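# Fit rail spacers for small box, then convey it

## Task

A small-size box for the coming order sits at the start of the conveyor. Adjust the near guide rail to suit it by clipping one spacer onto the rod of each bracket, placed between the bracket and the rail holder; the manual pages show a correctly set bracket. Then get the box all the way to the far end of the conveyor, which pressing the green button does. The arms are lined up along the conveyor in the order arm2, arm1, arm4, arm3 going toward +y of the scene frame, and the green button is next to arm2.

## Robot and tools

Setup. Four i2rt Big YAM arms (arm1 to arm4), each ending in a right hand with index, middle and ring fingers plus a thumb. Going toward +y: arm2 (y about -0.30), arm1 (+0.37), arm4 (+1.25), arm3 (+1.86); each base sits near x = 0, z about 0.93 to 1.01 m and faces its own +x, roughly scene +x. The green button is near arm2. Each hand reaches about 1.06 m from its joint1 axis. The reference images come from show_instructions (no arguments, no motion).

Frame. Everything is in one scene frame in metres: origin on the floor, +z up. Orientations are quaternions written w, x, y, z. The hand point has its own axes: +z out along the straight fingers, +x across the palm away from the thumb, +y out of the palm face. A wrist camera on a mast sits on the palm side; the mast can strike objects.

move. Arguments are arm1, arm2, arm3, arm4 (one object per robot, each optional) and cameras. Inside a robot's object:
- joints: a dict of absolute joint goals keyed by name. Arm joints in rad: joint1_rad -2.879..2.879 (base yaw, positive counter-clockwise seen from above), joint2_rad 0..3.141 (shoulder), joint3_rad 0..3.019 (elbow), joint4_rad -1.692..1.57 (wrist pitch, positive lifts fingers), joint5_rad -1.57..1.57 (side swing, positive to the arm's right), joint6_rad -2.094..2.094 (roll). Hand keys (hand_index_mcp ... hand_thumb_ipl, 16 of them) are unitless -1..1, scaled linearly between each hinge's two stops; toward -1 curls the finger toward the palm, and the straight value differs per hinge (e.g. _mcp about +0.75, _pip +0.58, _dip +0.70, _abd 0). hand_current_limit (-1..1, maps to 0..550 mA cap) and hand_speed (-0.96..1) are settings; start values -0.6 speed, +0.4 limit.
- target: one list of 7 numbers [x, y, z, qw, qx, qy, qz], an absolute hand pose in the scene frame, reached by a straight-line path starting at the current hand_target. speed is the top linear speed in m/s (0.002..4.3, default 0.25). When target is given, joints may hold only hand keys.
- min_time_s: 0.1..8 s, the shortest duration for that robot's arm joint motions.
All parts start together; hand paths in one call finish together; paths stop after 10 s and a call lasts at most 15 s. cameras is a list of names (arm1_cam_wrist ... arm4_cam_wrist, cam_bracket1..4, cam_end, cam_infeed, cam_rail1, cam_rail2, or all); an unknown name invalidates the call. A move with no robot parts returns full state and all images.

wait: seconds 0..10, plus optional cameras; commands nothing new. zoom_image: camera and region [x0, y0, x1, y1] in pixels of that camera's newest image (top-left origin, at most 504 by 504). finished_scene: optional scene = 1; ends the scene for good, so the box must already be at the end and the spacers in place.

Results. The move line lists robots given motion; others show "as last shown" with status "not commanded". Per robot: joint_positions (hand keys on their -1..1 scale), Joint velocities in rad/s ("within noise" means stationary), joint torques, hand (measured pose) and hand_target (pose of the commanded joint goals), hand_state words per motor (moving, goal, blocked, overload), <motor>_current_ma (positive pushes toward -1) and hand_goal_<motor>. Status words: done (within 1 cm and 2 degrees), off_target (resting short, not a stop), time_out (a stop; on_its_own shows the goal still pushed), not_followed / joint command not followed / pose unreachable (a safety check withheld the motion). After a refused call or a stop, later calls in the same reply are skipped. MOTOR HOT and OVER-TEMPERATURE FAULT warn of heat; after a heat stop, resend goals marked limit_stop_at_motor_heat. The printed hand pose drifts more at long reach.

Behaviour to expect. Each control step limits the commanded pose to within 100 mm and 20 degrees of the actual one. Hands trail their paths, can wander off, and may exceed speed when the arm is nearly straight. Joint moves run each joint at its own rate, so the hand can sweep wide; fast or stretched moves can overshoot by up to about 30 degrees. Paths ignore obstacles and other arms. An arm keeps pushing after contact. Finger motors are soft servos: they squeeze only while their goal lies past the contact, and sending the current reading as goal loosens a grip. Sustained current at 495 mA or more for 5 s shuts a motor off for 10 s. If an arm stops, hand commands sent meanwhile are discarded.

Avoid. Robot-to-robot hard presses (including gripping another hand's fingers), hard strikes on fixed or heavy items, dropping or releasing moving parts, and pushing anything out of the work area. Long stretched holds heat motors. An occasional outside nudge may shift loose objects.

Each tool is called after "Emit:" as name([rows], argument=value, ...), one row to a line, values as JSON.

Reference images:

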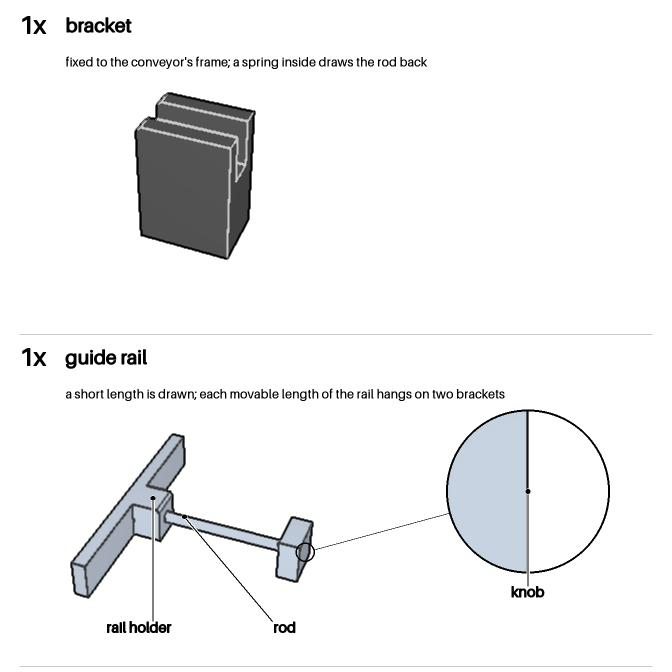

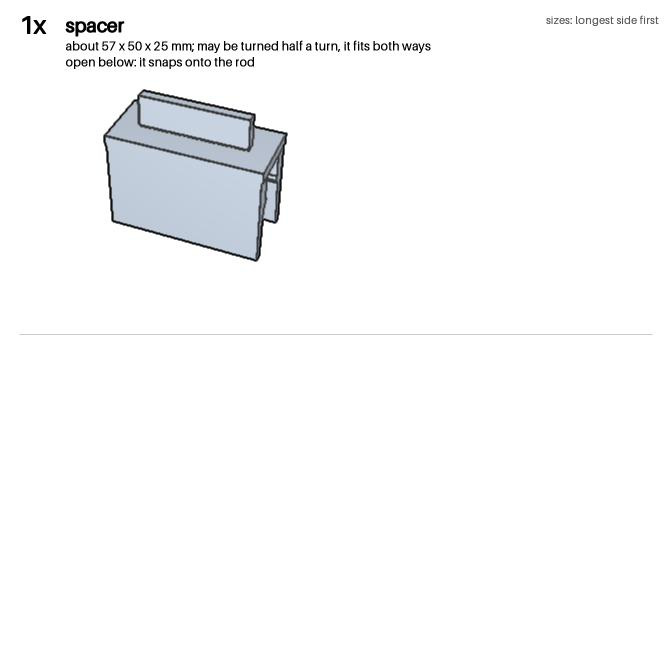

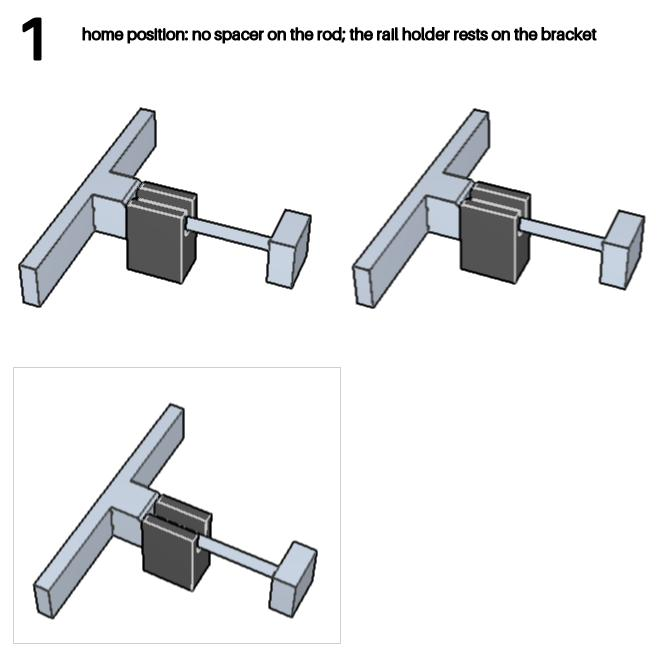

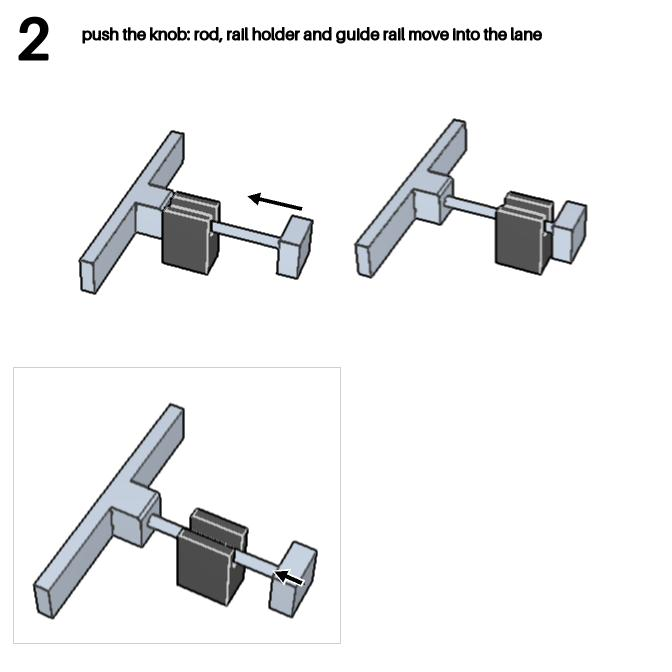

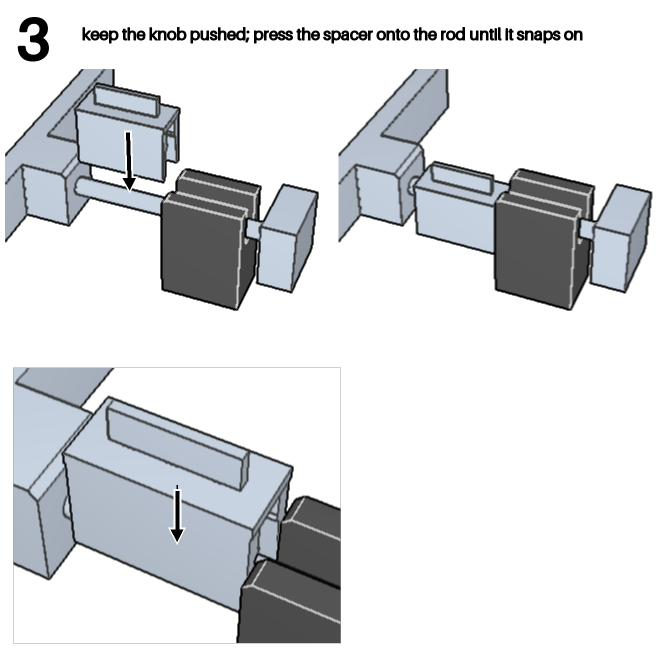

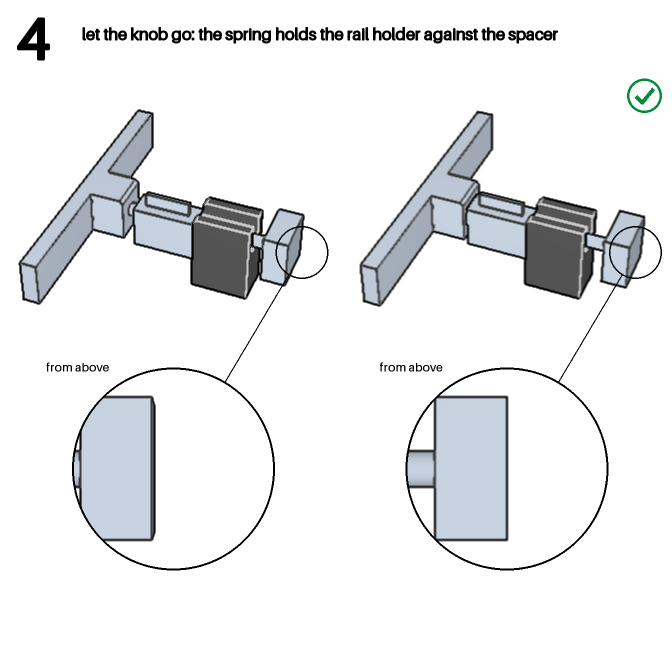

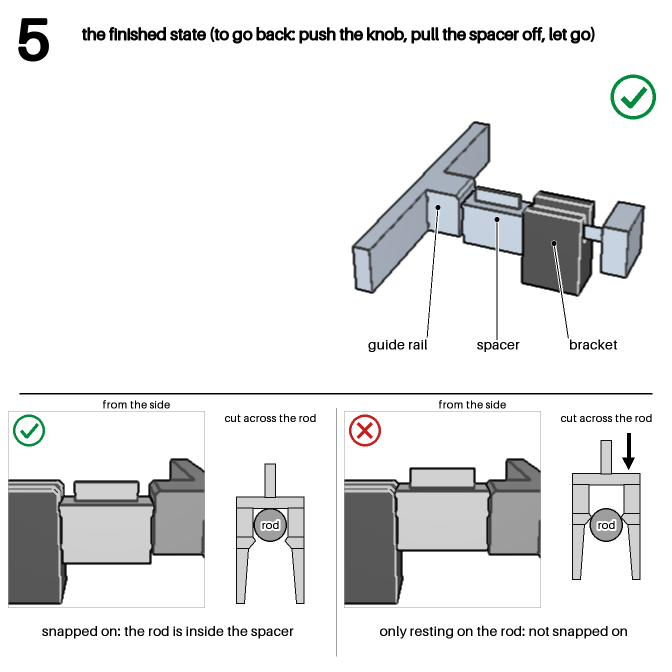

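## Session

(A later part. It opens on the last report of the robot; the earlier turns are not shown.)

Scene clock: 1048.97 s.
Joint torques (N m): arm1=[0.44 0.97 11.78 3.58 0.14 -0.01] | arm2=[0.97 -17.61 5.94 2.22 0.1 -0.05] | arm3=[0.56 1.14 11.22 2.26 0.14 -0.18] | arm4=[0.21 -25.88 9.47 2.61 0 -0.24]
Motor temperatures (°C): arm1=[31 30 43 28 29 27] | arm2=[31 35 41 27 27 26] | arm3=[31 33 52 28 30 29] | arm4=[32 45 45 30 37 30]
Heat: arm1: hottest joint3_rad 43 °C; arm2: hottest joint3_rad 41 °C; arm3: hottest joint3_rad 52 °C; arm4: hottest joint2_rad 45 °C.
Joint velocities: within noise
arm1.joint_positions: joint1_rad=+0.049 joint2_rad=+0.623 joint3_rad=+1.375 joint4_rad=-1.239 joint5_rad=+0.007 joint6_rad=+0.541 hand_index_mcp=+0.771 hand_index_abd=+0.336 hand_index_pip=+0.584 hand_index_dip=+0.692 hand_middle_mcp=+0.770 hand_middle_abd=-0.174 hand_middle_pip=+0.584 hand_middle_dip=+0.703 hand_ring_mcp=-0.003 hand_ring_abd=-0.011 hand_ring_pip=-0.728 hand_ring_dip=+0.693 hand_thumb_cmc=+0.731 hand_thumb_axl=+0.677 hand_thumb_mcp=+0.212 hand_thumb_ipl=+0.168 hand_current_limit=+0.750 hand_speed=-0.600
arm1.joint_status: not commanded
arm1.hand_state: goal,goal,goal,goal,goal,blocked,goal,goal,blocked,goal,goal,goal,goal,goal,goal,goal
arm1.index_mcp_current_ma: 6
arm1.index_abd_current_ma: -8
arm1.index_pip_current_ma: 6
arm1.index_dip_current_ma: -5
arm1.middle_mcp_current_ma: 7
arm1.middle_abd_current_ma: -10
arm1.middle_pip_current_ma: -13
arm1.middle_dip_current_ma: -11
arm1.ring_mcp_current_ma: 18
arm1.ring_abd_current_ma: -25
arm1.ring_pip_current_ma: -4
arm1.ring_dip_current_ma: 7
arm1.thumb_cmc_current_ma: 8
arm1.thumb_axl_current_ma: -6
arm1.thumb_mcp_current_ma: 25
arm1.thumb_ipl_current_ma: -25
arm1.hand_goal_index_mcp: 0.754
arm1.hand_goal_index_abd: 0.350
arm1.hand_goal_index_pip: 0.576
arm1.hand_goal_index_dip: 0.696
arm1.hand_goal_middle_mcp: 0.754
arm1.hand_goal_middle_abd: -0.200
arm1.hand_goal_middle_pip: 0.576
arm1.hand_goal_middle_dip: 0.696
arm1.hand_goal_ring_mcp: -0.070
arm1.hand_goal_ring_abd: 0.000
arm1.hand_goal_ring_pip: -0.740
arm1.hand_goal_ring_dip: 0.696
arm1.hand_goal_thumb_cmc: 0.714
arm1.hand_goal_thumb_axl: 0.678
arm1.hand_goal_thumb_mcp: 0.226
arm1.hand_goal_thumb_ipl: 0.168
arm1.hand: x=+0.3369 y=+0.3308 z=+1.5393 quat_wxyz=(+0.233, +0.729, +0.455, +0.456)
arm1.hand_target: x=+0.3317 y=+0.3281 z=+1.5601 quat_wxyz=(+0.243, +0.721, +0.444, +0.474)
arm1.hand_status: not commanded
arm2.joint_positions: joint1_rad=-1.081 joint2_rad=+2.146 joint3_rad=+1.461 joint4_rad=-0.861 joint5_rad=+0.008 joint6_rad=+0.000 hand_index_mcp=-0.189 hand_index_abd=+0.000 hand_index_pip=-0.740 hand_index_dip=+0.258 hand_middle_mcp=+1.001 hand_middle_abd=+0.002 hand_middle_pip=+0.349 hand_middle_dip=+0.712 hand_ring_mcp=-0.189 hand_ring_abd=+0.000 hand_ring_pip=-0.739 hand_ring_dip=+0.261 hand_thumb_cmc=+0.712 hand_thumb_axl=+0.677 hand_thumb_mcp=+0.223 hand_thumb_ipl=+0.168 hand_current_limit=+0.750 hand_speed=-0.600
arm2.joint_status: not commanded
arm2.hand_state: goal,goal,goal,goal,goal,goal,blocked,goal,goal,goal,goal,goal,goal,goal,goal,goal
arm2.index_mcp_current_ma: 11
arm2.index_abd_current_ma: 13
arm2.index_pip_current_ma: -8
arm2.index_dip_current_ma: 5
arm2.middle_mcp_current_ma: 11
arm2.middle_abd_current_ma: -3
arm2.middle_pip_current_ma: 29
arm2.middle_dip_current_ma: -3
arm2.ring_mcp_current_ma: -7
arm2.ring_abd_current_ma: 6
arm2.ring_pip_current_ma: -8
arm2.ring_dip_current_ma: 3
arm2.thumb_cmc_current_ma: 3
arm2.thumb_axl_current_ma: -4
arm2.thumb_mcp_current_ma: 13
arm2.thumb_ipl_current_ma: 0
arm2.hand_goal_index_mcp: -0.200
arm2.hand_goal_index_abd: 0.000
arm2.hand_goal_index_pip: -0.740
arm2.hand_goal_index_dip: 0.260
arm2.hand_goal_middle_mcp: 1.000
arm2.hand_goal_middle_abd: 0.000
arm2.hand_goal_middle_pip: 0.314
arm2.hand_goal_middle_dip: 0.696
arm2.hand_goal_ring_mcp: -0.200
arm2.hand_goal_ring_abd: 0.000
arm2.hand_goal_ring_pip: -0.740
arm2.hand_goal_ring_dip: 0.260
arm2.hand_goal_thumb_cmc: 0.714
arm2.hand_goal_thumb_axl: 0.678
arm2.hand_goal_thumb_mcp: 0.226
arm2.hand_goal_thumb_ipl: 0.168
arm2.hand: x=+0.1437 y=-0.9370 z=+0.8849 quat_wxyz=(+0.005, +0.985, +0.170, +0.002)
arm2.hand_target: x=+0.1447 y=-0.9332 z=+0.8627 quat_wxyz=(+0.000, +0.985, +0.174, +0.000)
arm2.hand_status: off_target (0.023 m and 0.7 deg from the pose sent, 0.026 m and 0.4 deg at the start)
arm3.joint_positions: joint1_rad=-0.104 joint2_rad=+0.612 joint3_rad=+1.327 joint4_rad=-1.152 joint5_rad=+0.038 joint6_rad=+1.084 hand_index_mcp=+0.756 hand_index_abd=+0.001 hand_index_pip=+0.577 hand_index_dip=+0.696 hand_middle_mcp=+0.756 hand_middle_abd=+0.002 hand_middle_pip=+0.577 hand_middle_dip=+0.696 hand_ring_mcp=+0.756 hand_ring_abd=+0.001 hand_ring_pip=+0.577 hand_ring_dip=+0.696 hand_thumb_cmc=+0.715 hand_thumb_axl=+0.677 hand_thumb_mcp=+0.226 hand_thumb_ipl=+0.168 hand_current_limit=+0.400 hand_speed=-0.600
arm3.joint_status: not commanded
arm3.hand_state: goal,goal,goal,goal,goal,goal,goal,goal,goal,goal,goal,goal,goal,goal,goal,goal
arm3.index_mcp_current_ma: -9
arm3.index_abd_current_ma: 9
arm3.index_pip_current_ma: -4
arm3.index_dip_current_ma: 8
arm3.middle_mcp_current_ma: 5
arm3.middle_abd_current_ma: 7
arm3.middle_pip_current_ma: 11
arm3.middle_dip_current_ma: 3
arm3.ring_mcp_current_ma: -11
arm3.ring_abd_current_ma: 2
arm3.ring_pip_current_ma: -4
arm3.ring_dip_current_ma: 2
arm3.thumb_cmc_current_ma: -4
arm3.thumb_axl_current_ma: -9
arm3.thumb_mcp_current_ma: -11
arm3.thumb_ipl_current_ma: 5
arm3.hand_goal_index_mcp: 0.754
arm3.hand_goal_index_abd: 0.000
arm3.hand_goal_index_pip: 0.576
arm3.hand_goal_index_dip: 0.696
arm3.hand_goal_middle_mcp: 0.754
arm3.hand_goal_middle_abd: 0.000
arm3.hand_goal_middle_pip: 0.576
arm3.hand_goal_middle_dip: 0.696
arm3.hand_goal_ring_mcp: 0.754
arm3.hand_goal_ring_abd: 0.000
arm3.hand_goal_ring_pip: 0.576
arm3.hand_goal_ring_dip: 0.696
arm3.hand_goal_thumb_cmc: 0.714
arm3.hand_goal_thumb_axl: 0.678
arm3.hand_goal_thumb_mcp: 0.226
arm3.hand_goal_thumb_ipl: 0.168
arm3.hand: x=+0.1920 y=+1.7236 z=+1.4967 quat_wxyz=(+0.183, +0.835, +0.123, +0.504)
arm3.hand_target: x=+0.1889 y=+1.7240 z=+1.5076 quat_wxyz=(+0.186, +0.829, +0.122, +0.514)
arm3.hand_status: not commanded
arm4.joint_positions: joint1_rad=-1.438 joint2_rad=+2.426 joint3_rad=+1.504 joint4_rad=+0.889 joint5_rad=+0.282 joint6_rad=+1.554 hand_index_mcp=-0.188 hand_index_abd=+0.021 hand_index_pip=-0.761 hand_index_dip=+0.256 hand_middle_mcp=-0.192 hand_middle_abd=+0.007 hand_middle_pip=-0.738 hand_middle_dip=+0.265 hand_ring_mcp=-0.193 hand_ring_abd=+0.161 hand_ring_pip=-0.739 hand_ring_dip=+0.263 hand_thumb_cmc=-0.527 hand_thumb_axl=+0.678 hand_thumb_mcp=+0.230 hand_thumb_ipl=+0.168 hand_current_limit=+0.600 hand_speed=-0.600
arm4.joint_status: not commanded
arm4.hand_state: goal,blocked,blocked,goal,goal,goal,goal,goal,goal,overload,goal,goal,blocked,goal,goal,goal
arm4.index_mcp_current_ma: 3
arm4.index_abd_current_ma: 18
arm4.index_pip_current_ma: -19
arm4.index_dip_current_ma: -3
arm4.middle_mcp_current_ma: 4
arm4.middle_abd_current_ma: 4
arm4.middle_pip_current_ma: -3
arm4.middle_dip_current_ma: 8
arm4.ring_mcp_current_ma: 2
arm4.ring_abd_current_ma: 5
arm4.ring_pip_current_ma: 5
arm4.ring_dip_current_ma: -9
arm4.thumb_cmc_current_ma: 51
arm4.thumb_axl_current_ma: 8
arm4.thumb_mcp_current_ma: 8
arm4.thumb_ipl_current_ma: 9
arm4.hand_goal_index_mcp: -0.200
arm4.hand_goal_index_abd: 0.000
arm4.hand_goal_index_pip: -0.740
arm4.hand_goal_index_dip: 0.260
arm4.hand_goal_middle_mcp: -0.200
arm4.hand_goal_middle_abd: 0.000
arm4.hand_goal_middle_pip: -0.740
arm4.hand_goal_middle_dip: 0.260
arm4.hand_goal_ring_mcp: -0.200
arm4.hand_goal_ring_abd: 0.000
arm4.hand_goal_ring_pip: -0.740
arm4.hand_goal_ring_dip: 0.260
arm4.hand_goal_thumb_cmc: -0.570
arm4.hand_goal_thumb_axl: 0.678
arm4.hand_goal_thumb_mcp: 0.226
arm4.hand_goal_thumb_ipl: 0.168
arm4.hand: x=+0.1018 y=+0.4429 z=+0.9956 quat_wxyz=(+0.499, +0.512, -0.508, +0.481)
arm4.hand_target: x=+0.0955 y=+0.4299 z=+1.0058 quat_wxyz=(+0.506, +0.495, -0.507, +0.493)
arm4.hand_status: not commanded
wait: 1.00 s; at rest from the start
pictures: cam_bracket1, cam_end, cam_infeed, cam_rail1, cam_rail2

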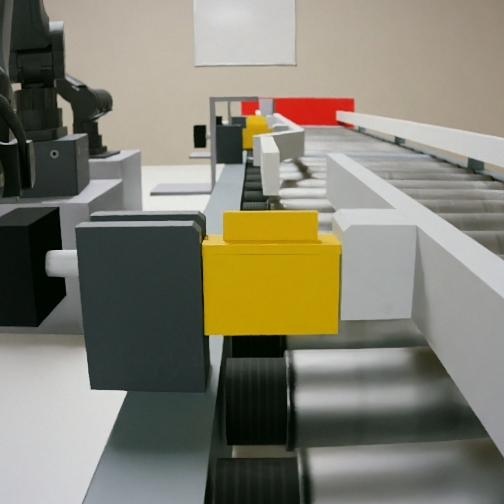

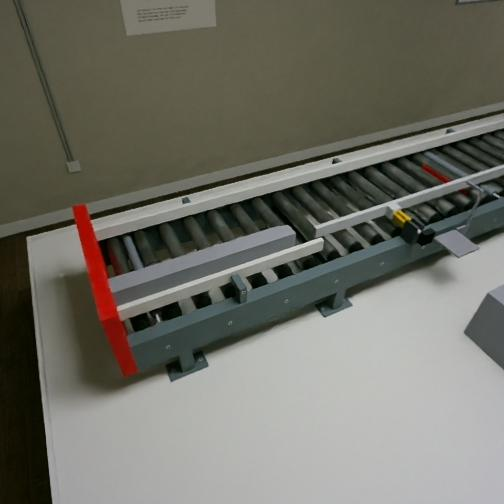

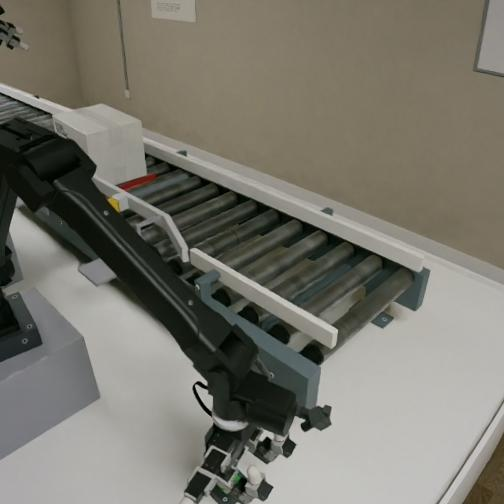

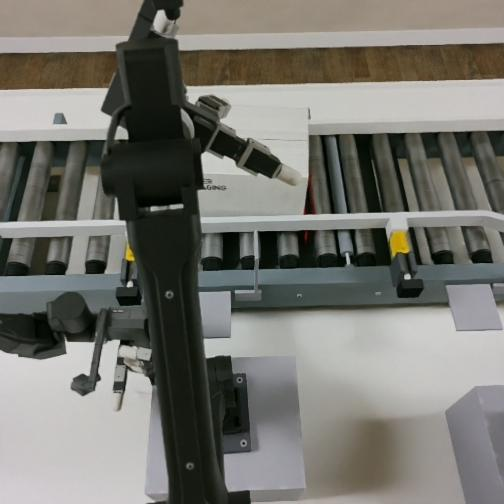

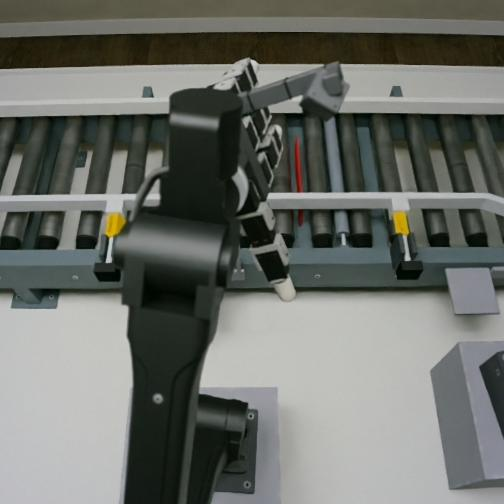

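Emit:
wait(seconds=3, cameras=["cam_rail1","cam_rail2","cam_end"])

Scene clock: 1053.10 s.
Joint torques (N m): arm1=[0.44 1.14 11.71 3.55 0.16 -0.01] | arm2=[1.26 -18.14 5.79 2.29 0.1 -0.06] | arm3=[0.56 1.08 11.21 2.28 0.14 -0.18] | arm4=[-0.38 -25.93 9.47 2.51 0.01 -0.24]
Motor temperatures (°C): arm1=[31 30 43 28 29 27] | arm2=[31 35 41 27 27 26] | arm3=[31 33 52 28 30 29] | arm4=[32 45 45 30 37 30]
Heat: arm1: hottest joint3_rad 43 °C; arm2: hottest joint3_rad 41 °C; arm3: hottest joint3_rad 52 °C; arm4: hottest joint2_rad 45 °C.
Joint velocities: within noise
arm1.joint_positions: joint1_rad=+0.049 joint2_rad=+0.623 joint3_rad=+1.375 joint4_rad=-1.239 joint5_rad=+0.007 joint6_rad=+0.541 hand_index_mcp=+0.771 hand_index_abd=+0.336 hand_index_pip=+0.584 hand_index_dip=+0.692 hand_middle_mcp=+0.770 hand_middle_abd=-0.174 hand_middle_pip=+0.584 hand_middle_dip=+0.703 hand_ring_mcp=-0.003 hand_ring_abd=-0.011 hand_ring_pip=-0.728 hand_ring_dip=+0.693 hand_thumb_cmc=+0.731 hand_thumb_axl=+0.677 hand_thumb_mcp=+0.212 hand_thumb_ipl=+0.168 hand_current_limit=+0.750 hand_speed=-0.600
arm1.joint_status: not commanded
arm1.hand_state: goal,goal,goal,goal,goal,blocked,goal,goal,blocked,goal,goal,goal,goal,goal,goal,goal
arm1.index_mcp_current_ma: 0
arm1.index_abd_current_ma: 3
arm1.index_pip_current_ma: 6
arm1.index_dip_current_ma: 8
arm1.middle_mcp_current_ma: -10
arm1.middle_abd_current_ma: -9
arm1.middle_pip_current_ma: 4
arm1.middle_dip_current_ma: -3
arm1.ring_mcp_current_ma: 16
arm1.ring_abd_current_ma: -11
arm1.ring_pip_current_ma: 13
arm1.ring_dip_current_ma: -6
arm1.thumb_cmc_current_ma: 6
arm1.thumb_axl_current_ma: -12
arm1.thumb_mcp_current_ma: -2
arm1.thumb_ipl_current_ma: -7
arm1.hand_goal_index_mcp: 0.754
arm1.hand_goal_index_abd: 0.350
arm1.hand_goal_index_pip: 0.576
arm1.hand_goal_index_dip: 0.696
arm1.hand_goal_middle_mcp: 0.754
arm1.hand_goal_middle_abd: -0.200
arm1.hand_goal_middle_pip: 0.576
arm1.hand_goal_middle_dip: 0.696
arm1.hand_goal_ring_mcp: -0.070
arm1.hand_goal_ring_abd: 0.000
arm1.hand_goal_ring_pip: -0.740
arm1.hand_goal_ring_dip: 0.696
arm1.hand_goal_thumb_cmc: 0.714
arm1.hand_goal_thumb_axl: 0.678
arm1.hand_goal_thumb_mcp: 0.226
arm1.hand_goal_thumb_ipl: 0.168
arm1.hand: x=+0.3369 y=+0.3308 z=+1.5393 quat_wxyz=(+0.233, +0.729, +0.455, +0.456)
arm1.hand_target: x=+0.3317 y=+0.3281 z=+1.5601 quat_wxyz=(+0.243, +0.721, +0.444, +0.474)
arm1.hand_status: not commanded
arm2.joint_positions: joint1_rad=-1.081 joint2_rad=+2.146 joint3_rad=+1.461 joint4_rad=-0.861 joint5_rad=+0.008 joint6_rad=+0.000 hand_index_mcp=-0.189 hand_index_abd=+0.000 hand_index_pip=-0.740 hand_index_dip=+0.258 hand_middle_mcp=+1.001 hand_middle_abd=+0.002 hand_middle_pip=+0.349 hand_middle_dip=+0.712 hand_ring_mcp=-0.189 hand_ring_abd=+0.000 hand_ring_pip=-0.739 hand_ring_dip=+0.261 hand_thumb_cmc=+0.712 hand_thumb_axl=+0.677 hand_thumb_mcp=+0.223 hand_thumb_ipl=+0.168 hand_current_limit=+0.750 hand_speed=-0.600
arm2.joint_status: not commanded
arm2.hand_state: goal,goal,goal,goal,goal,goal,blocked,goal,goal,goal,goal,goal,goal,goal,goal,goal
arm2.index_mcp_current_ma: 16
arm2.index_abd_current_ma: -10
arm2.index_pip_current_ma: 8
arm2.index_dip_current_ma: 2
arm2.middle_mcp_current_ma: -7
arm2.middle_abd_current_ma: -4
arm2.middle_pip_current_ma: 14
arm2.middle_dip_current_ma: 10
arm2.ring_mcp_current_ma: -15
arm2.ring_abd_current_ma: 7
arm2.ring_pip_current_ma: 10
arm2.ring_dip_current_ma: 7
arm2.thumb_cmc_current_ma: 15
arm2.thumb_axl_current_ma: 4
arm2.thumb_mcp_current_ma: 4
arm2.thumb_ipl_current_ma: 21
arm2.hand_goal_index_mcp: -0.200
arm2.hand_goal_index_abd: 0.000
arm2.hand_goal_index_pip: -0.740
arm2.hand_goal_index_dip: 0.260
arm2.hand_goal_middle_mcp: 1.000
arm2.hand_goal_middle_abd: 0.000
arm2.hand_goal_middle_pip: 0.314
arm2.hand_goal_middle_dip: 0.696
arm2.hand_goal_ring_mcp: -0.200
arm2.hand_goal_ring_abd: 0.000
arm2.hand_goal_ring_pip: -0.740
arm2.hand_goal_ring_dip: 0.260
arm2.hand_goal_thumb_cmc: 0.714
arm2.hand_goal_thumb_axl: 0.678
arm2.hand_goal_thumb_mcp: 0.226
arm2.hand_goal_thumb_ipl: 0.168
arm2.hand: x=+0.1437 y=-0.9370 z=+0.8849 quat_wxyz=(+0.005, +0.985, +0.170, +0.002)
arm2.hand_target: x=+0.1447 y=-0.9332 z=+0.8627 quat_wxyz=(+0.000, +0.985, +0.174, +0.000)
arm2.hand_status: off_target (0.023 m and 0.7 deg from the pose sent, 0.026 m and 0.4 deg at the start)
arm3.joint_positions: joint1_rad=-0.104 joint2_rad=+0.612 joint3_rad=+1.327 joint4_rad=-1.152 joint5_rad=+0.038 joint6_rad=+1.084 hand_index_mcp=+0.756 hand_index_abd=+0.001 hand_index_pip=+0.577 hand_index_dip=+0.696 hand_middle_mcp=+0.756 hand_middle_abd=+0.002 hand_middle_pip=+0.577 hand_middle_dip=+0.696 hand_ring_mcp=+0.756 hand_ring_abd=+0.001 hand_ring_pip=+0.577 hand_ring_dip=+0.696 hand_thumb_cmc=+0.715 hand_thumb_axl=+0.677 hand_thumb_mcp=+0.226 hand_thumb_ipl=+0.168 hand_current_limit=+0.400 hand_speed=-0.600
arm3.joint_status: not commanded
arm3.hand_state: goal,goal,goal,goal,goal,goal,goal,goal,goal,goal,goal,goal,goal,goal,goal,goal
arm3.index_mcp_current_ma: -8
arm3.index_abd_current_ma: 11
arm3.index_pip_current_ma: 0
arm3.index_dip_current_ma: 14
arm3.middle_mcp_current_ma: -3
arm3.middle_abd_current_ma: 7
arm3.middle_pip_current_ma: 16
arm3.middle_dip_current_ma: 16
arm3.ring_mcp_current_ma: -18
arm3.ring_abd_current_ma: 9
arm3.ring_pip_current_ma: 0
arm3.ring_dip_current_ma: -1
arm3.thumb_cmc_current_ma: -2
arm3.thumb_axl_current_ma: -4
arm3.thumb_mcp_current_ma: -5
arm3.thumb_ipl_current_ma: 2
arm3.hand_goal_index_mcp: 0.754
arm3.hand_goal_index_abd: 0.000
arm3.hand_goal_index_pip: 0.576
arm3.hand_goal_index_dip: 0.696
arm3.hand_goal_middle_mcp: 0.754
arm3.hand_goal_middle_abd: 0.000
arm3.hand_goal_middle_pip: 0.576
arm3.hand_goal_middle_dip: 0.696
arm3.hand_goal_ring_mcp: 0.754
arm3.hand_goal_ring_abd: 0.000
arm3.hand_goal_ring_pip: 0.576
arm3.hand_goal_ring_dip: 0.696
arm3.hand_goal_thumb_cmc: 0.714
arm3.hand_goal_thumb_axl: 0.678
arm3.hand_goal_thumb_mcp: 0.226
arm3.hand_goal_thumb_ipl: 0.168
arm3.hand: x=+0.1920 y=+1.7236 z=+1.4967 quat_wxyz=(+0.183, +0.835, +0.123, +0.504)
arm3.hand_target: x=+0.1889 y=+1.7240 z=+1.5076 quat_wxyz=(+0.186, +0.829, +0.122, +0.514)
arm3.hand_status: not commanded
arm4.joint_positions: joint1_rad=-1.438 joint2_rad=+2.426 joint3_rad=+1.504 joint4_rad=+0.889 joint5_rad=+0.282 joint6_rad=+1.554 hand_index_mcp=-0.188 hand_index_abd=+0.021 hand_index_pip=-0.761 hand_index_dip=+0.256 hand_middle_mcp=-0.192 hand_middle_abd=+0.007 hand_middle_pip=-0.738 hand_middle_dip=+0.265 hand_ring_mcp=-0.193 hand_ring_abd=+0.161 hand_ring_pip=-0.739 hand_ring_dip=+0.263 hand_thumb_cmc=-0.527 hand_thumb_axl=+0.678 hand_thumb_mcp=+0.230 hand_thumb_ipl=+0.168 hand_current_limit=+0.600 hand_speed=-0.600
arm4.joint_status: not commanded
arm4.hand_state: goal,blocked,blocked,goal,goal,goal,goal,goal,goal,overload,goal,goal,blocked,goal,goal,goal
arm4.index_mcp_current_ma: 4
arm4.index_abd_current_ma: 18
arm4.index_pip_current_ma: -19
arm4.index_dip_current_ma: 2
arm4.middle_mcp_current_ma: 12
arm4.middle_abd_current_ma: 2
arm4.middle_pip_current_ma: -3
arm4.middle_dip_current_ma: 13
arm4.ring_mcp_current_ma: 6
arm4.ring_abd_current_ma: 8
arm4.ring_pip_current_ma: 2
arm4.ring_dip_current_ma: 1
arm4.thumb_cmc_current_ma: 47
arm4.thumb_axl_current_ma: 0
arm4.thumb_mcp_current_ma: 7
arm4.thumb_ipl_current_ma: 7
arm4.hand_goal_index_mcp: -0.200
arm4.hand_goal_index_abd: 0.000
arm4.hand_goal_index_pip: -0.740
arm4.hand_goal_index_dip: 0.260
arm4.hand_goal_middle_mcp: -0.200
arm4.hand_goal_middle_abd: 0.000
arm4.hand_goal_middle_pip: -0.740
arm4.hand_goal_middle_dip: 0.260
arm4.hand_goal_ring_mcp: -0.200
arm4.hand_goal_ring_abd: 0.000
arm4.hand_goal_ring_pip: -0.740
arm4.hand_goal_ring_dip: 0.260
arm4.hand_goal_thumb_cmc: -0.570
arm4.hand_goal_thumb_axl: 0.678
arm4.hand_goal_thumb_mcp: 0.226
arm4.hand_goal_thumb_ipl: 0.168
arm4.hand: x=+0.1018 y=+0.4429 z=+0.9956 quat_wxyz=(+0.499, +0.512, -0.508, +0.481)
arm4.hand_target: x=+0.0955 y=+0.4299 z=+1.0058 quat_wxyz=(+0.506, +0.495, -0.507, +0.493)
arm4.hand_status: not commanded
wait: 3.00 s; at rest from the start
pictures: cam_end, cam_rail1, cam_rail2

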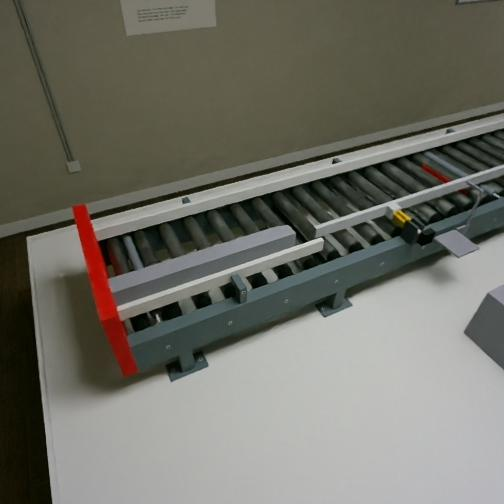

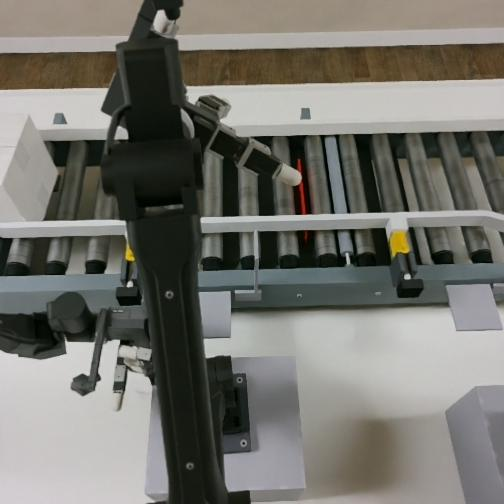

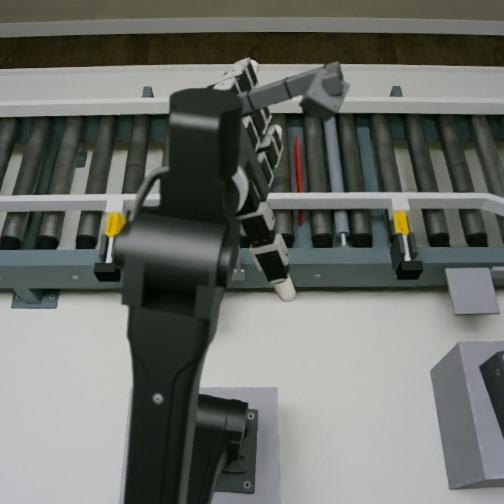

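Emit:
wait(seconds=5, cameras=["cam_rail2","cam_end"])

Scene clock: 1059.87 s.
Joint torques (N m): arm1=[0.44 1.14 11.74 3.59 0.15 -0.01] | arm2=[1.2 -18.2 5.94 2.06 0.1 0] | arm3=[0.5 1.08 11.22 2.26 0.13 -0.18] | arm4=[-0.15 -26.17 9.47 2.56 -0.01 -0.25]
Motor temperatures (°C): arm1=[31 30 43 28 29 27] | arm2=[31 35 40 27 27 26] | arm3=[31 33 52 28 30 29] | arm4=[32 45 45 30 37 30]
Heat: arm1: hottest joint3_rad 43 °C; arm2: hottest joint3_rad 40 °C; arm3: hottest joint3_rad 52 °C; arm4: hottest joint2_rad 45 °C.
Joint velocities: within noise
arm1.joint_positions: joint1_rad=+0.049 joint2_rad=+0.623 joint3_rad=+1.375 joint4_rad=-1.239 joint5_rad=+0.007 joint6_rad=+0.541 hand_index_mcp=+0.771 hand_index_abd=+0.336 hand_index_pip=+0.584 hand_index_dip=+0.692 hand_middle_mcp=+0.770 hand_middle_abd=-0.174 hand_middle_pip=+0.584 hand_middle_dip=+0.703 hand_ring_mcp=-0.003 hand_ring_abd=-0.011 hand_ring_pip=-0.728 hand_ring_dip=+0.693 hand_thumb_cmc=+0.731 hand_thumb_axl=+0.677 hand_thumb_mcp=+0.212 hand_thumb_ipl=+0.168 hand_current_limit=+0.750 hand_speed=-0.600
arm1.joint_status: not commanded
arm1.hand_state: goal,goal,goal,goal,goal,blocked,goal,goal,blocked,goal,goal,goal,goal,goal,goal,goal
arm1.index_mcp_current_ma: -2
arm1.index_abd_current_ma: 5
arm1.index_pip_current_ma: -3
arm1.index_dip_current_ma: 18
arm1.middle_mcp_current_ma: -16
arm1.middle_abd_current_ma: -19
arm1.middle_pip_current_ma: -1
arm1.middle_dip_current_ma: -1
arm1.ring_mcp_current_ma: 13
arm1.ring_abd_current_ma: -12
arm1.ring_pip_current_ma: 14
arm1.ring_dip_current_ma: 2
arm1.thumb_cmc_current_ma: 0
arm1.thumb_axl_current_ma: 7
arm1.thumb_mcp_current_ma: 18
arm1.thumb_ipl_current_ma: -3
arm1.hand_goal_index_mcp: 0.754
arm1.hand_goal_index_abd: 0.350
arm1.hand_goal_index_pip: 0.576
arm1.hand_goal_index_dip: 0.696
arm1.hand_goal_middle_mcp: 0.754
arm1.hand_goal_middle_abd: -0.200
arm1.hand_goal_middle_pip: 0.576
arm1.hand_goal_middle_dip: 0.696
arm1.hand_goal_ring_mcp: -0.070
arm1.hand_goal_ring_abd: 0.000
arm1.hand_goal_ring_pip: -0.740
arm1.hand_goal_ring_dip: 0.696
arm1.hand_goal_thumb_cmc: 0.714
arm1.hand_goal_thumb_axl: 0.678
arm1.hand_goal_thumb_mcp: 0.226
arm1.hand_goal_thumb_ipl: 0.168
arm1.hand: x=+0.3369 y=+0.3308 z=+1.5393 quat_wxyz=(+0.233, +0.729, +0.455, +0.456)
arm1.hand_target: x=+0.3317 y=+0.3281 z=+1.5601 quat_wxyz=(+0.243, +0.721, +0.444, +0.474)
arm1.hand_status: not commanded
arm2.joint_positions: joint1_rad=-1.081 joint2_rad=+2.146 joint3_rad=+1.461 joint4_rad=-0.861 joint5_rad=+0.008 joint6_rad=+0.000 hand_index_mcp=-0.189 hand_index_abd=+0.000 hand_index_pip=-0.740 hand_index_dip=+0.258 hand_middle_mcp=+1.001 hand_middle_abd=+0.002 hand_middle_pip=+0.349 hand_middle_dip=+0.712 hand_ring_mcp=-0.189 hand_ring_abd=+0.000 hand_ring_pip=-0.739 hand_ring_dip=+0.261 hand_thumb_cmc=+0.712 hand_thumb_axl=+0.677 hand_thumb_mcp=+0.223 hand_thumb_ipl=+0.168 hand_current_limit=+0.750 hand_speed=-0.600
arm2.joint_status: not commanded
arm2.hand_state: goal,goal,goal,goal,goal,goal,blocked,goal,goal,goal,goal,goal,goal,goal,goal,goal
arm2.index_mcp_current_ma: 5
arm2.index_abd_current_ma: 5
arm2.index_pip_current_ma: 8
arm2.index_dip_current_ma: -4
arm2.middle_mcp_current_ma: -2
arm2.middle_abd_current_ma: -31
arm2.middle_pip_current_ma: 17
arm2.middle_dip_current_ma: 14
arm2.ring_mcp_current_ma: -3
arm2.ring_abd_current_ma: 3
arm2.ring_pip_current_ma: 0
arm2.ring_dip_current_ma: 0
arm2.thumb_cmc_current_ma: 5
arm2.thumb_axl_current_ma: 6
arm2.thumb_mcp_current_ma: 17
arm2.thumb_ipl_current_ma: 6
arm2.hand_goal_index_mcp: -0.200
arm2.hand_goal_index_abd: 0.000
arm2.hand_goal_index_pip: -0.740
arm2.hand_goal_index_dip: 0.260
arm2.hand_goal_middle_mcp: 1.000
arm2.hand_goal_middle_abd: 0.000
arm2.hand_goal_middle_pip: 0.314
arm2.hand_goal_middle_dip: 0.696
arm2.hand_goal_ring_mcp: -0.200
arm2.hand_goal_ring_abd: 0.000
arm2.hand_goal_ring_pip: -0.740
arm2.hand_goal_ring_dip: 0.260
arm2.hand_goal_thumb_cmc: 0.714
arm2.hand_goal_thumb_axl: 0.678
arm2.hand_goal_thumb_mcp: 0.226
arm2.hand_goal_thumb_ipl: 0.168
arm2.hand: x=+0.1437 y=-0.9370 z=+0.8849 quat_wxyz=(+0.005, +0.985, +0.170, +0.002)
arm2.hand_target: x=+0.1447 y=-0.9332 z=+0.8627 quat_wxyz=(+0.000, +0.985, +0.174, +0.000)
arm2.hand_status: off_target (0.023 m and 0.7 deg from the pose sent, 0.026 m and 0.4 deg at the start)
arm3.joint_positions: joint1_rad=-0.104 joint2_rad=+0.612 joint3_rad=+1.327 joint4_rad=-1.152 joint5_rad=+0.038 joint6_rad=+1.084 hand_index_mcp=+0.756 hand_index_abd=+0.001 hand_index_pip=+0.577 hand_index_dip=+0.696 hand_middle_mcp=+0.756 hand_middle_abd=+0.002 hand_middle_pip=+0.577 hand_middle_dip=+0.696 hand_ring_mcp=+0.756 hand_ring_abd=+0.001 hand_ring_pip=+0.577 hand_ring_dip=+0.696 hand_thumb_cmc=+0.715 hand_thumb_axl=+0.677 hand_thumb_mcp=+0.226 hand_thumb_ipl=+0.168 hand_current_limit=+0.400 hand_speed=-0.600
arm3.joint_status: not commanded
arm3.hand_state: goal,goal,goal,goal,goal,goal,goal,goal,goal,goal,goal,goal,goal,goal,goal,goal
arm3.index_mcp_current_ma: -8
arm3.index_abd_current_ma: 15
arm3.index_pip_current_ma: -4
arm3.index_dip_current_ma: 5
arm3.middle_mcp_current_ma: 0
arm3.middle_abd_current_ma: 3
arm3.middle_pip_current_ma: 5
arm3.middle_dip_current_ma: 1
arm3.ring_mcp_current_ma: -5
arm3.ring_abd_current_ma: 7
arm3.ring_pip_current_ma: 0
arm3.ring_dip_current_ma: -1
arm3.thumb_cmc_current_ma: -7
arm3.thumb_axl_current_ma: -3
arm3.thumb_mcp_current_ma: -7
arm3.thumb_ipl_current_ma: -6
arm3.hand_goal_index_mcp: 0.754
arm3.hand_goal_index_abd: 0.000
arm3.hand_goal_index_pip: 0.576
arm3.hand_goal_index_dip: 0.696
arm3.hand_goal_middle_mcp: 0.754
arm3.hand_goal_middle_abd: 0.000
arm3.hand_goal_middle_pip: 0.576
arm3.hand_goal_middle_dip: 0.696
arm3.hand_goal_ring_mcp: 0.754
arm3.hand_goal_ring_abd: 0.000
arm3.hand_goal_ring_pip: 0.576
arm3.hand_goal_ring_dip: 0.696
arm3.hand_goal_thumb_cmc: 0.714
arm3.hand_goal_thumb_axl: 0.678
arm3.hand_goal_thumb_mcp: 0.226
arm3.hand_goal_thumb_ipl: 0.168
arm3.hand: x=+0.1920 y=+1.7236 z=+1.4967 quat_wxyz=(+0.183, +0.835, +0.123, +0.504)
arm3.hand_target: x=+0.1889 y=+1.7240 z=+1.5076 quat_wxyz=(+0.186, +0.829, +0.122, +0.514)
arm3.hand_status: not commanded
arm4.joint_positions: joint1_rad=-1.438 joint2_rad=+2.426 joint3_rad=+1.504 joint4_rad=+0.889 joint5_rad=+0.282 joint6_rad=+1.554 hand_index_mcp=-0.188 hand_index_abd=+0.021 hand_index_pip=-0.761 hand_index_dip=+0.256 hand_middle_mcp=-0.192 hand_middle_abd=+0.007 hand_middle_pip=-0.738 hand_middle_dip=+0.265 hand_ring_mcp=-0.193 hand_ring_abd=+0.161 hand_ring_pip=-0.739 hand_ring_dip=+0.263 hand_thumb_cmc=-0.527 hand_thumb_axl=+0.678 hand_thumb_mcp=+0.230 hand_thumb_ipl=+0.168 hand_current_limit=+0.600 hand_speed=-0.600
arm4.joint_status: not commanded
arm4.hand_state: goal,blocked,blocked,goal,goal,goal,goal,goal,goal,overload,goal,goal,blocked,goal,goal,goal
arm4.index_mcp_current_ma: 10
arm4.index_abd_current_ma: 16
arm4.index_pip_current_ma: -24
arm4.index_dip_current_ma: -3
arm4.middle_mcp_current_ma: 2
arm4.middle_abd_current_ma: 0
arm4.middle_pip_current_ma: -12
arm4.middle_dip_current_ma: 10
arm4.ring_mcp_current_ma: 6
arm4.ring_abd_current_ma: 6
arm4.ring_pip_current_ma: 3
arm4.ring_dip_current_ma: -3
arm4.thumb_cmc_current_ma: 48
arm4.thumb_axl_current_ma: 11
arm4.thumb_mcp_current_ma: 2
arm4.thumb_ipl_current_ma: 6
arm4.hand_goal_index_mcp: -0.200
arm4.hand_goal_index_abd: 0.000
arm4.hand_goal_index_pip: -0.740
arm4.hand_goal_index_dip: 0.260
arm4.hand_goal_middle_mcp: -0.200
arm4.hand_goal_middle_abd: 0.000
arm4.hand_goal_middle_pip: -0.740
arm4.hand_goal_middle_dip: 0.260
arm4.hand_goal_ring_mcp: -0.200
arm4.hand_goal_ring_abd: 0.000
arm4.hand_goal_ring_pip: -0.740
arm4.hand_goal_ring_dip: 0.260
arm4.hand_goal_thumb_cmc: -0.570
arm4.hand_goal_thumb_axl: 0.678
arm4.hand_goal_thumb_mcp: 0.226
arm4.hand_goal_thumb_ipl: 0.168
arm4.hand: x=+0.1018 y=+0.4429 z=+0.9956 quat_wxyz=(+0.499, +0.512, -0.508, +0.481)
arm4.hand_target: x=+0.0955 y=+0.4299 z=+1.0058 quat_wxyz=(+0.506, +0.495, -0.507, +0.493)
arm4.hand_status: not commanded
wait: 5.00 s; at rest from the start
pictures: cam_end, cam_rail2

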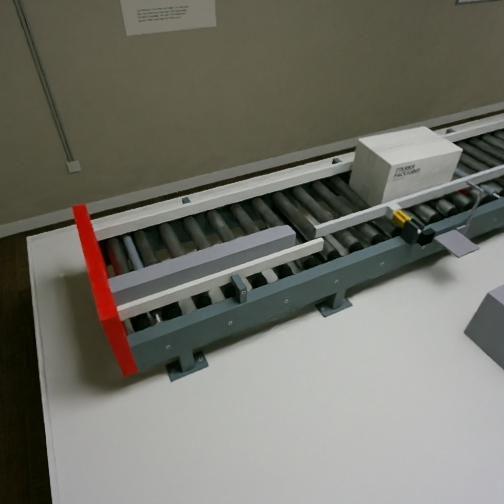

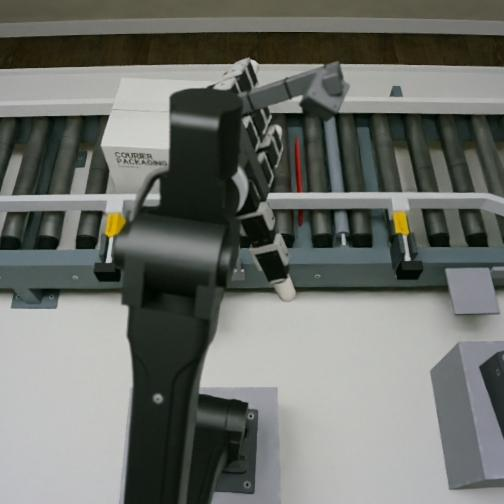

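Emit:
wait(seconds=5, cameras=["cam_end"])

Scene clock: 1065.90 s.
Joint torques (N m): arm1=[0.56 1.08 11.74 3.62 0.16 -0.01] | arm2=[0.79 -17.55 5.79 2.25 0.09 -0.09] | arm3=[0.62 1.14 11.21 2.26 0.13 -0.18] | arm4=[0.38 -26.52 9.57 2.62 0 -0.24]
Motor temperatures (°C): arm1=[31 30 43 28 29 27] | arm2=[31 34 40 27 27 26] | arm3=[31 33 52 28 30 29] | arm4=[32 46 45 30 37 30]
Heat: arm1: hottest joint3_rad 43 °C; arm2: hottest joint3_rad 40 °C; arm3: hottest joint3_rad 52 °C; arm4: hottest joint2_rad 46 °C.
Joint velocities: within noise
arm1.joint_positions: joint1_rad=+0.049 joint2_rad=+0.623 joint3_rad=+1.375 joint4_rad=-1.239 joint5_rad=+0.007 joint6_rad=+0.541 hand_index_mcp=+0.771 hand_index_abd=+0.336 hand_index_pip=+0.584 hand_index_dip=+0.692 hand_middle_mcp=+0.770 hand_middle_abd=-0.174 hand_middle_pip=+0.584 hand_middle_dip=+0.703 hand_ring_mcp=-0.003 hand_ring_abd=-0.011 hand_ring_pip=-0.728 hand_ring_dip=+0.693 hand_thumb_cmc=+0.731 hand_thumb_axl=+0.677 hand_thumb_mcp=+0.212 hand_thumb_ipl=+0.168 hand_current_limit=+0.750 hand_speed=-0.600
arm1.joint_status: not commanded
arm1.hand_state: goal,goal,goal,goal,goal,blocked,goal,goal,blocked,goal,goal,goal,goal,goal,goal,goal
arm1.index_mcp_current_ma: 15
arm1.index_abd_current_ma: -9
arm1.index_pip_current_ma: -5
arm1.index_dip_current_ma: -3
arm1.middle_mcp_current_ma: 3
arm1.middle_abd_current_ma: 13
arm1.middle_pip_current_ma: 2
arm1.middle_dip_current_ma: -7
arm1.ring_mcp_current_ma: 17
arm1.ring_abd_current_ma: -1
arm1.ring_pip_current_ma: 23
arm1.ring_dip_current_ma: -21
arm1.thumb_cmc_current_ma: 3
arm1.thumb_axl_current_ma: 0
arm1.thumb_mcp_current_ma: 13
arm1.thumb_ipl_current_ma: -26
arm1.hand_goal_index_mcp: 0.754
arm1.hand_goal_index_abd: 0.350
arm1.hand_goal_index_pip: 0.576
arm1.hand_goal_index_dip: 0.696
arm1.hand_goal_middle_mcp: 0.754
arm1.hand_goal_middle_abd: -0.200
arm1.hand_goal_middle_pip: 0.576
arm1.hand_goal_middle_dip: 0.696
arm1.hand_goal_ring_mcp: -0.070
arm1.hand_goal_ring_abd: 0.000
arm1.hand_goal_ring_pip: -0.740
arm1.hand_goal_ring_dip: 0.696
arm1.hand_goal_thumb_cmc: 0.714
arm1.hand_goal_thumb_axl: 0.678
arm1.hand_goal_thumb_mcp: 0.226
arm1.hand_goal_thumb_ipl: 0.168
arm1.hand: x=+0.3369 y=+0.3308 z=+1.5393 quat_wxyz=(+0.233, +0.729, +0.455, +0.456)
arm1.hand_target: x=+0.3317 y=+0.3281 z=+1.5601 quat_wxyz=(+0.243, +0.721, +0.444, +0.474)
arm1.hand_status: not commanded
arm2.joint_positions: joint1_rad=-1.081 joint2_rad=+2.146 joint3_rad=+1.461 joint4_rad=-0.861 joint5_rad=+0.008 joint6_rad=+0.000 hand_index_mcp=-0.189 hand_index_abd=+0.000 hand_index_pip=-0.740 hand_index_dip=+0.258 hand_middle_mcp=+1.001 hand_middle_abd=+0.002 hand_middle_pip=+0.349 hand_middle_dip=+0.712 hand_ring_mcp=-0.189 hand_ring_abd=+0.000 hand_ring_pip=-0.739 hand_ring_dip=+0.261 hand_thumb_cmc=+0.712 hand_thumb_axl=+0.677 hand_thumb_mcp=+0.223 hand_thumb_ipl=+0.168 hand_current_limit=+0.750 hand_speed=-0.600
arm2.joint_status: not commanded
arm2.hand_state: goal,goal,goal,goal,goal,goal,blocked,goal,goal,goal,goal,goal,goal,goal,goal,goal
arm2.index_mcp_current_ma: 17
arm2.index_abd_current_ma: -2
arm2.index_pip_current_ma: 4
arm2.index_dip_current_ma: 20
arm2.middle_mcp_current_ma: -4
arm2.middle_abd_current_ma: 0
arm2.middle_pip_current_ma: 38
arm2.middle_dip_current_ma: 5
arm2.ring_mcp_current_ma: 6
arm2.ring_abd_current_ma: 11
arm2.ring_pip_current_ma: 25
arm2.ring_dip_current_ma: 3
arm2.thumb_cmc_current_ma: 12
arm2.thumb_axl_current_ma: -12
arm2.thumb_mcp_current_ma: 0
arm2.thumb_ipl_current_ma: -13
arm2.hand_goal_index_mcp: -0.200
arm2.hand_goal_index_abd: 0.000
arm2.hand_goal_index_pip: -0.740
arm2.hand_goal_index_dip: 0.260
arm2.hand_goal_middle_mcp: 1.000
arm2.hand_goal_middle_abd: 0.000
arm2.hand_goal_middle_pip: 0.314
arm2.hand_goal_middle_dip: 0.696
arm2.hand_goal_ring_mcp: -0.200
arm2.hand_goal_ring_abd: 0.000
arm2.hand_goal_ring_pip: -0.740
arm2.hand_goal_ring_dip: 0.260
arm2.hand_goal_thumb_cmc: 0.714
arm2.hand_goal_thumb_axl: 0.678
arm2.hand_goal_thumb_mcp: 0.226
arm2.hand_goal_thumb_ipl: 0.168
arm2.hand: x=+0.1437 y=-0.9370 z=+0.8849 quat_wxyz=(+0.005, +0.985, +0.170, +0.002)
arm2.hand_target: x=+0.1447 y=-0.9332 z=+0.8627 quat_wxyz=(+0.000, +0.985, +0.174, +0.000)
arm2.hand_status: off_target (0.023 m and 0.7 deg from the pose sent, 0.026 m and 0.4 deg at the start)
arm3.joint_positions: joint1_rad=-0.104 joint2_rad=+0.612 joint3_rad=+1.327 joint4_rad=-1.152 joint5_rad=+0.038 joint6_rad=+1.084 hand_index_mcp=+0.756 hand_index_abd=+0.001 hand_index_pip=+0.577 hand_index_dip=+0.696 hand_middle_mcp=+0.756 hand_middle_abd=+0.002 hand_middle_pip=+0.577 hand_middle_dip=+0.696 hand_ring_mcp=+0.756 hand_ring_abd=+0.001 hand_ring_pip=+0.577 hand_ring_dip=+0.696 hand_thumb_cmc=+0.715 hand_thumb_axl=+0.677 hand_thumb_mcp=+0.226 hand_thumb_ipl=+0.168 hand_current_limit=+0.400 hand_speed=-0.600
arm3.joint_status: not commanded
arm3.hand_state: goal,goal,goal,goal,goal,goal,goal,goal,goal,goal,goal,goal,goal,goal,goal,goal
arm3.index_mcp_current_ma: -7
arm3.index_abd_current_ma: 9
arm3.index_pip_current_ma: 7
arm3.index_dip_current_ma: 12
arm3.middle_mcp_current_ma: 0
arm3.middle_abd_current_ma: 1
arm3.middle_pip_current_ma: 7
arm3.middle_dip_current_ma: 8
arm3.ring_mcp_current_ma: -9
arm3.ring_abd_current_ma: 0
arm3.ring_pip_current_ma: -5
arm3.ring_dip_current_ma: -5
arm3.thumb_cmc_current_ma: -2
arm3.thumb_axl_current_ma: 0
arm3.thumb_mcp_current_ma: 1
arm3.thumb_ipl_current_ma: 5
arm3.hand_goal_index_mcp: 0.754
arm3.hand_goal_index_abd: 0.000
arm3.hand_goal_index_pip: 0.576
arm3.hand_goal_index_dip: 0.696
arm3.hand_goal_middle_mcp: 0.754
arm3.hand_goal_middle_abd: 0.000
arm3.hand_goal_middle_pip: 0.576
arm3.hand_goal_middle_dip: 0.696
arm3.hand_goal_ring_mcp: 0.754
arm3.hand_goal_ring_abd: 0.000
arm3.hand_goal_ring_pip: 0.576
arm3.hand_goal_ring_dip: 0.696
arm3.hand_goal_thumb_cmc: 0.714
arm3.hand_goal_thumb_axl: 0.678
arm3.hand_goal_thumb_mcp: 0.226
arm3.hand_goal_thumb_ipl: 0.168
arm3.hand: x=+0.1920 y=+1.7236 z=+1.4967 quat_wxyz=(+0.183, +0.835, +0.123, +0.504)
arm3.hand_target: x=+0.1889 y=+1.7240 z=+1.5076 quat_wxyz=(+0.186, +0.829, +0.122, +0.514)
arm3.hand_status: not commanded
arm4.joint_positions: joint1_rad=-1.438 joint2_rad=+2.426 joint3_rad=+1.504 joint4_rad=+0.889 joint5_rad=+0.282 joint6_rad=+1.554 hand_index_mcp=-0.188 hand_index_abd=+0.021 hand_index_pip=-0.761 hand_index_dip=+0.256 hand_middle_mcp=-0.192 hand_middle_abd=+0.007 hand_middle_pip=-0.738 hand_middle_dip=+0.265 hand_ring_mcp=-0.193 hand_ring_abd=+0.161 hand_ring_pip=-0.739 hand_ring_dip=+0.263 hand_thumb_cmc=-0.527 hand_thumb_axl=+0.678 hand_thumb_mcp=+0.230 hand_thumb_ipl=+0.168 hand_current_limit=+0.600 hand_speed=-0.600
arm4.joint_status: not commanded
arm4.hand_state: goal,blocked,blocked,goal,goal,goal,goal,goal,goal,overload,goal,goal,blocked,goal,goal,goal
arm4.index_mcp_current_ma: 4
arm4.index_abd_current_ma: 21
arm4.index_pip_current_ma: -18
arm4.index_dip_current_ma: 1
arm4.middle_mcp_current_ma: 14
arm4.middle_abd_current_ma: 2
arm4.middle_pip_current_ma: -6
arm4.middle_dip_current_ma: 13
arm4.ring_mcp_current_ma: -1
arm4.ring_abd_current_ma: 2
arm4.ring_pip_current_ma: 8
arm4.ring_dip_current_ma: -2
arm4.thumb_cmc_current_ma: 47
arm4.thumb_axl_current_ma: 11
arm4.thumb_mcp_current_ma: 12
arm4.thumb_ipl_current_ma: 8
arm4.hand_goal_index_mcp: -0.200
arm4.hand_goal_index_abd: 0.000
arm4.hand_goal_index_pip: -0.740
arm4.hand_goal_index_dip: 0.260
arm4.hand_goal_middle_mcp: -0.200
arm4.hand_goal_middle_abd: 0.000
arm4.hand_goal_middle_pip: -0.740
arm4.hand_goal_middle_dip: 0.260
arm4.hand_goal_ring_mcp: -0.200
arm4.hand_goal_ring_abd: 0.000
arm4.hand_goal_ring_pip: -0.740
arm4.hand_goal_ring_dip: 0.260
arm4.hand_goal_thumb_cmc: -0.570
arm4.hand_goal_thumb_axl: 0.678
arm4.hand_goal_thumb_mcp: 0.226
arm4.hand_goal_thumb_ipl: 0.168
arm4.hand: x=+0.1018 y=+0.4429 z=+0.9956 quat_wxyz=(+0.499, +0.512, -0.508, +0.481)
arm4.hand_target: x=+0.0955 y=+0.4299 z=+1.0058 quat_wxyz=(+0.506, +0.495, -0.507, +0.493)
arm4.hand_status: not commanded
wait: 5.00 s; at rest from the start

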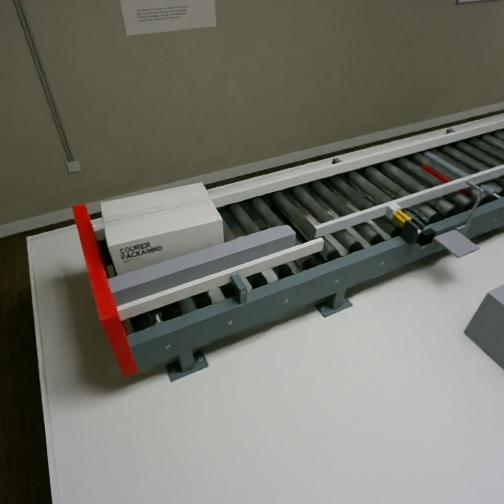

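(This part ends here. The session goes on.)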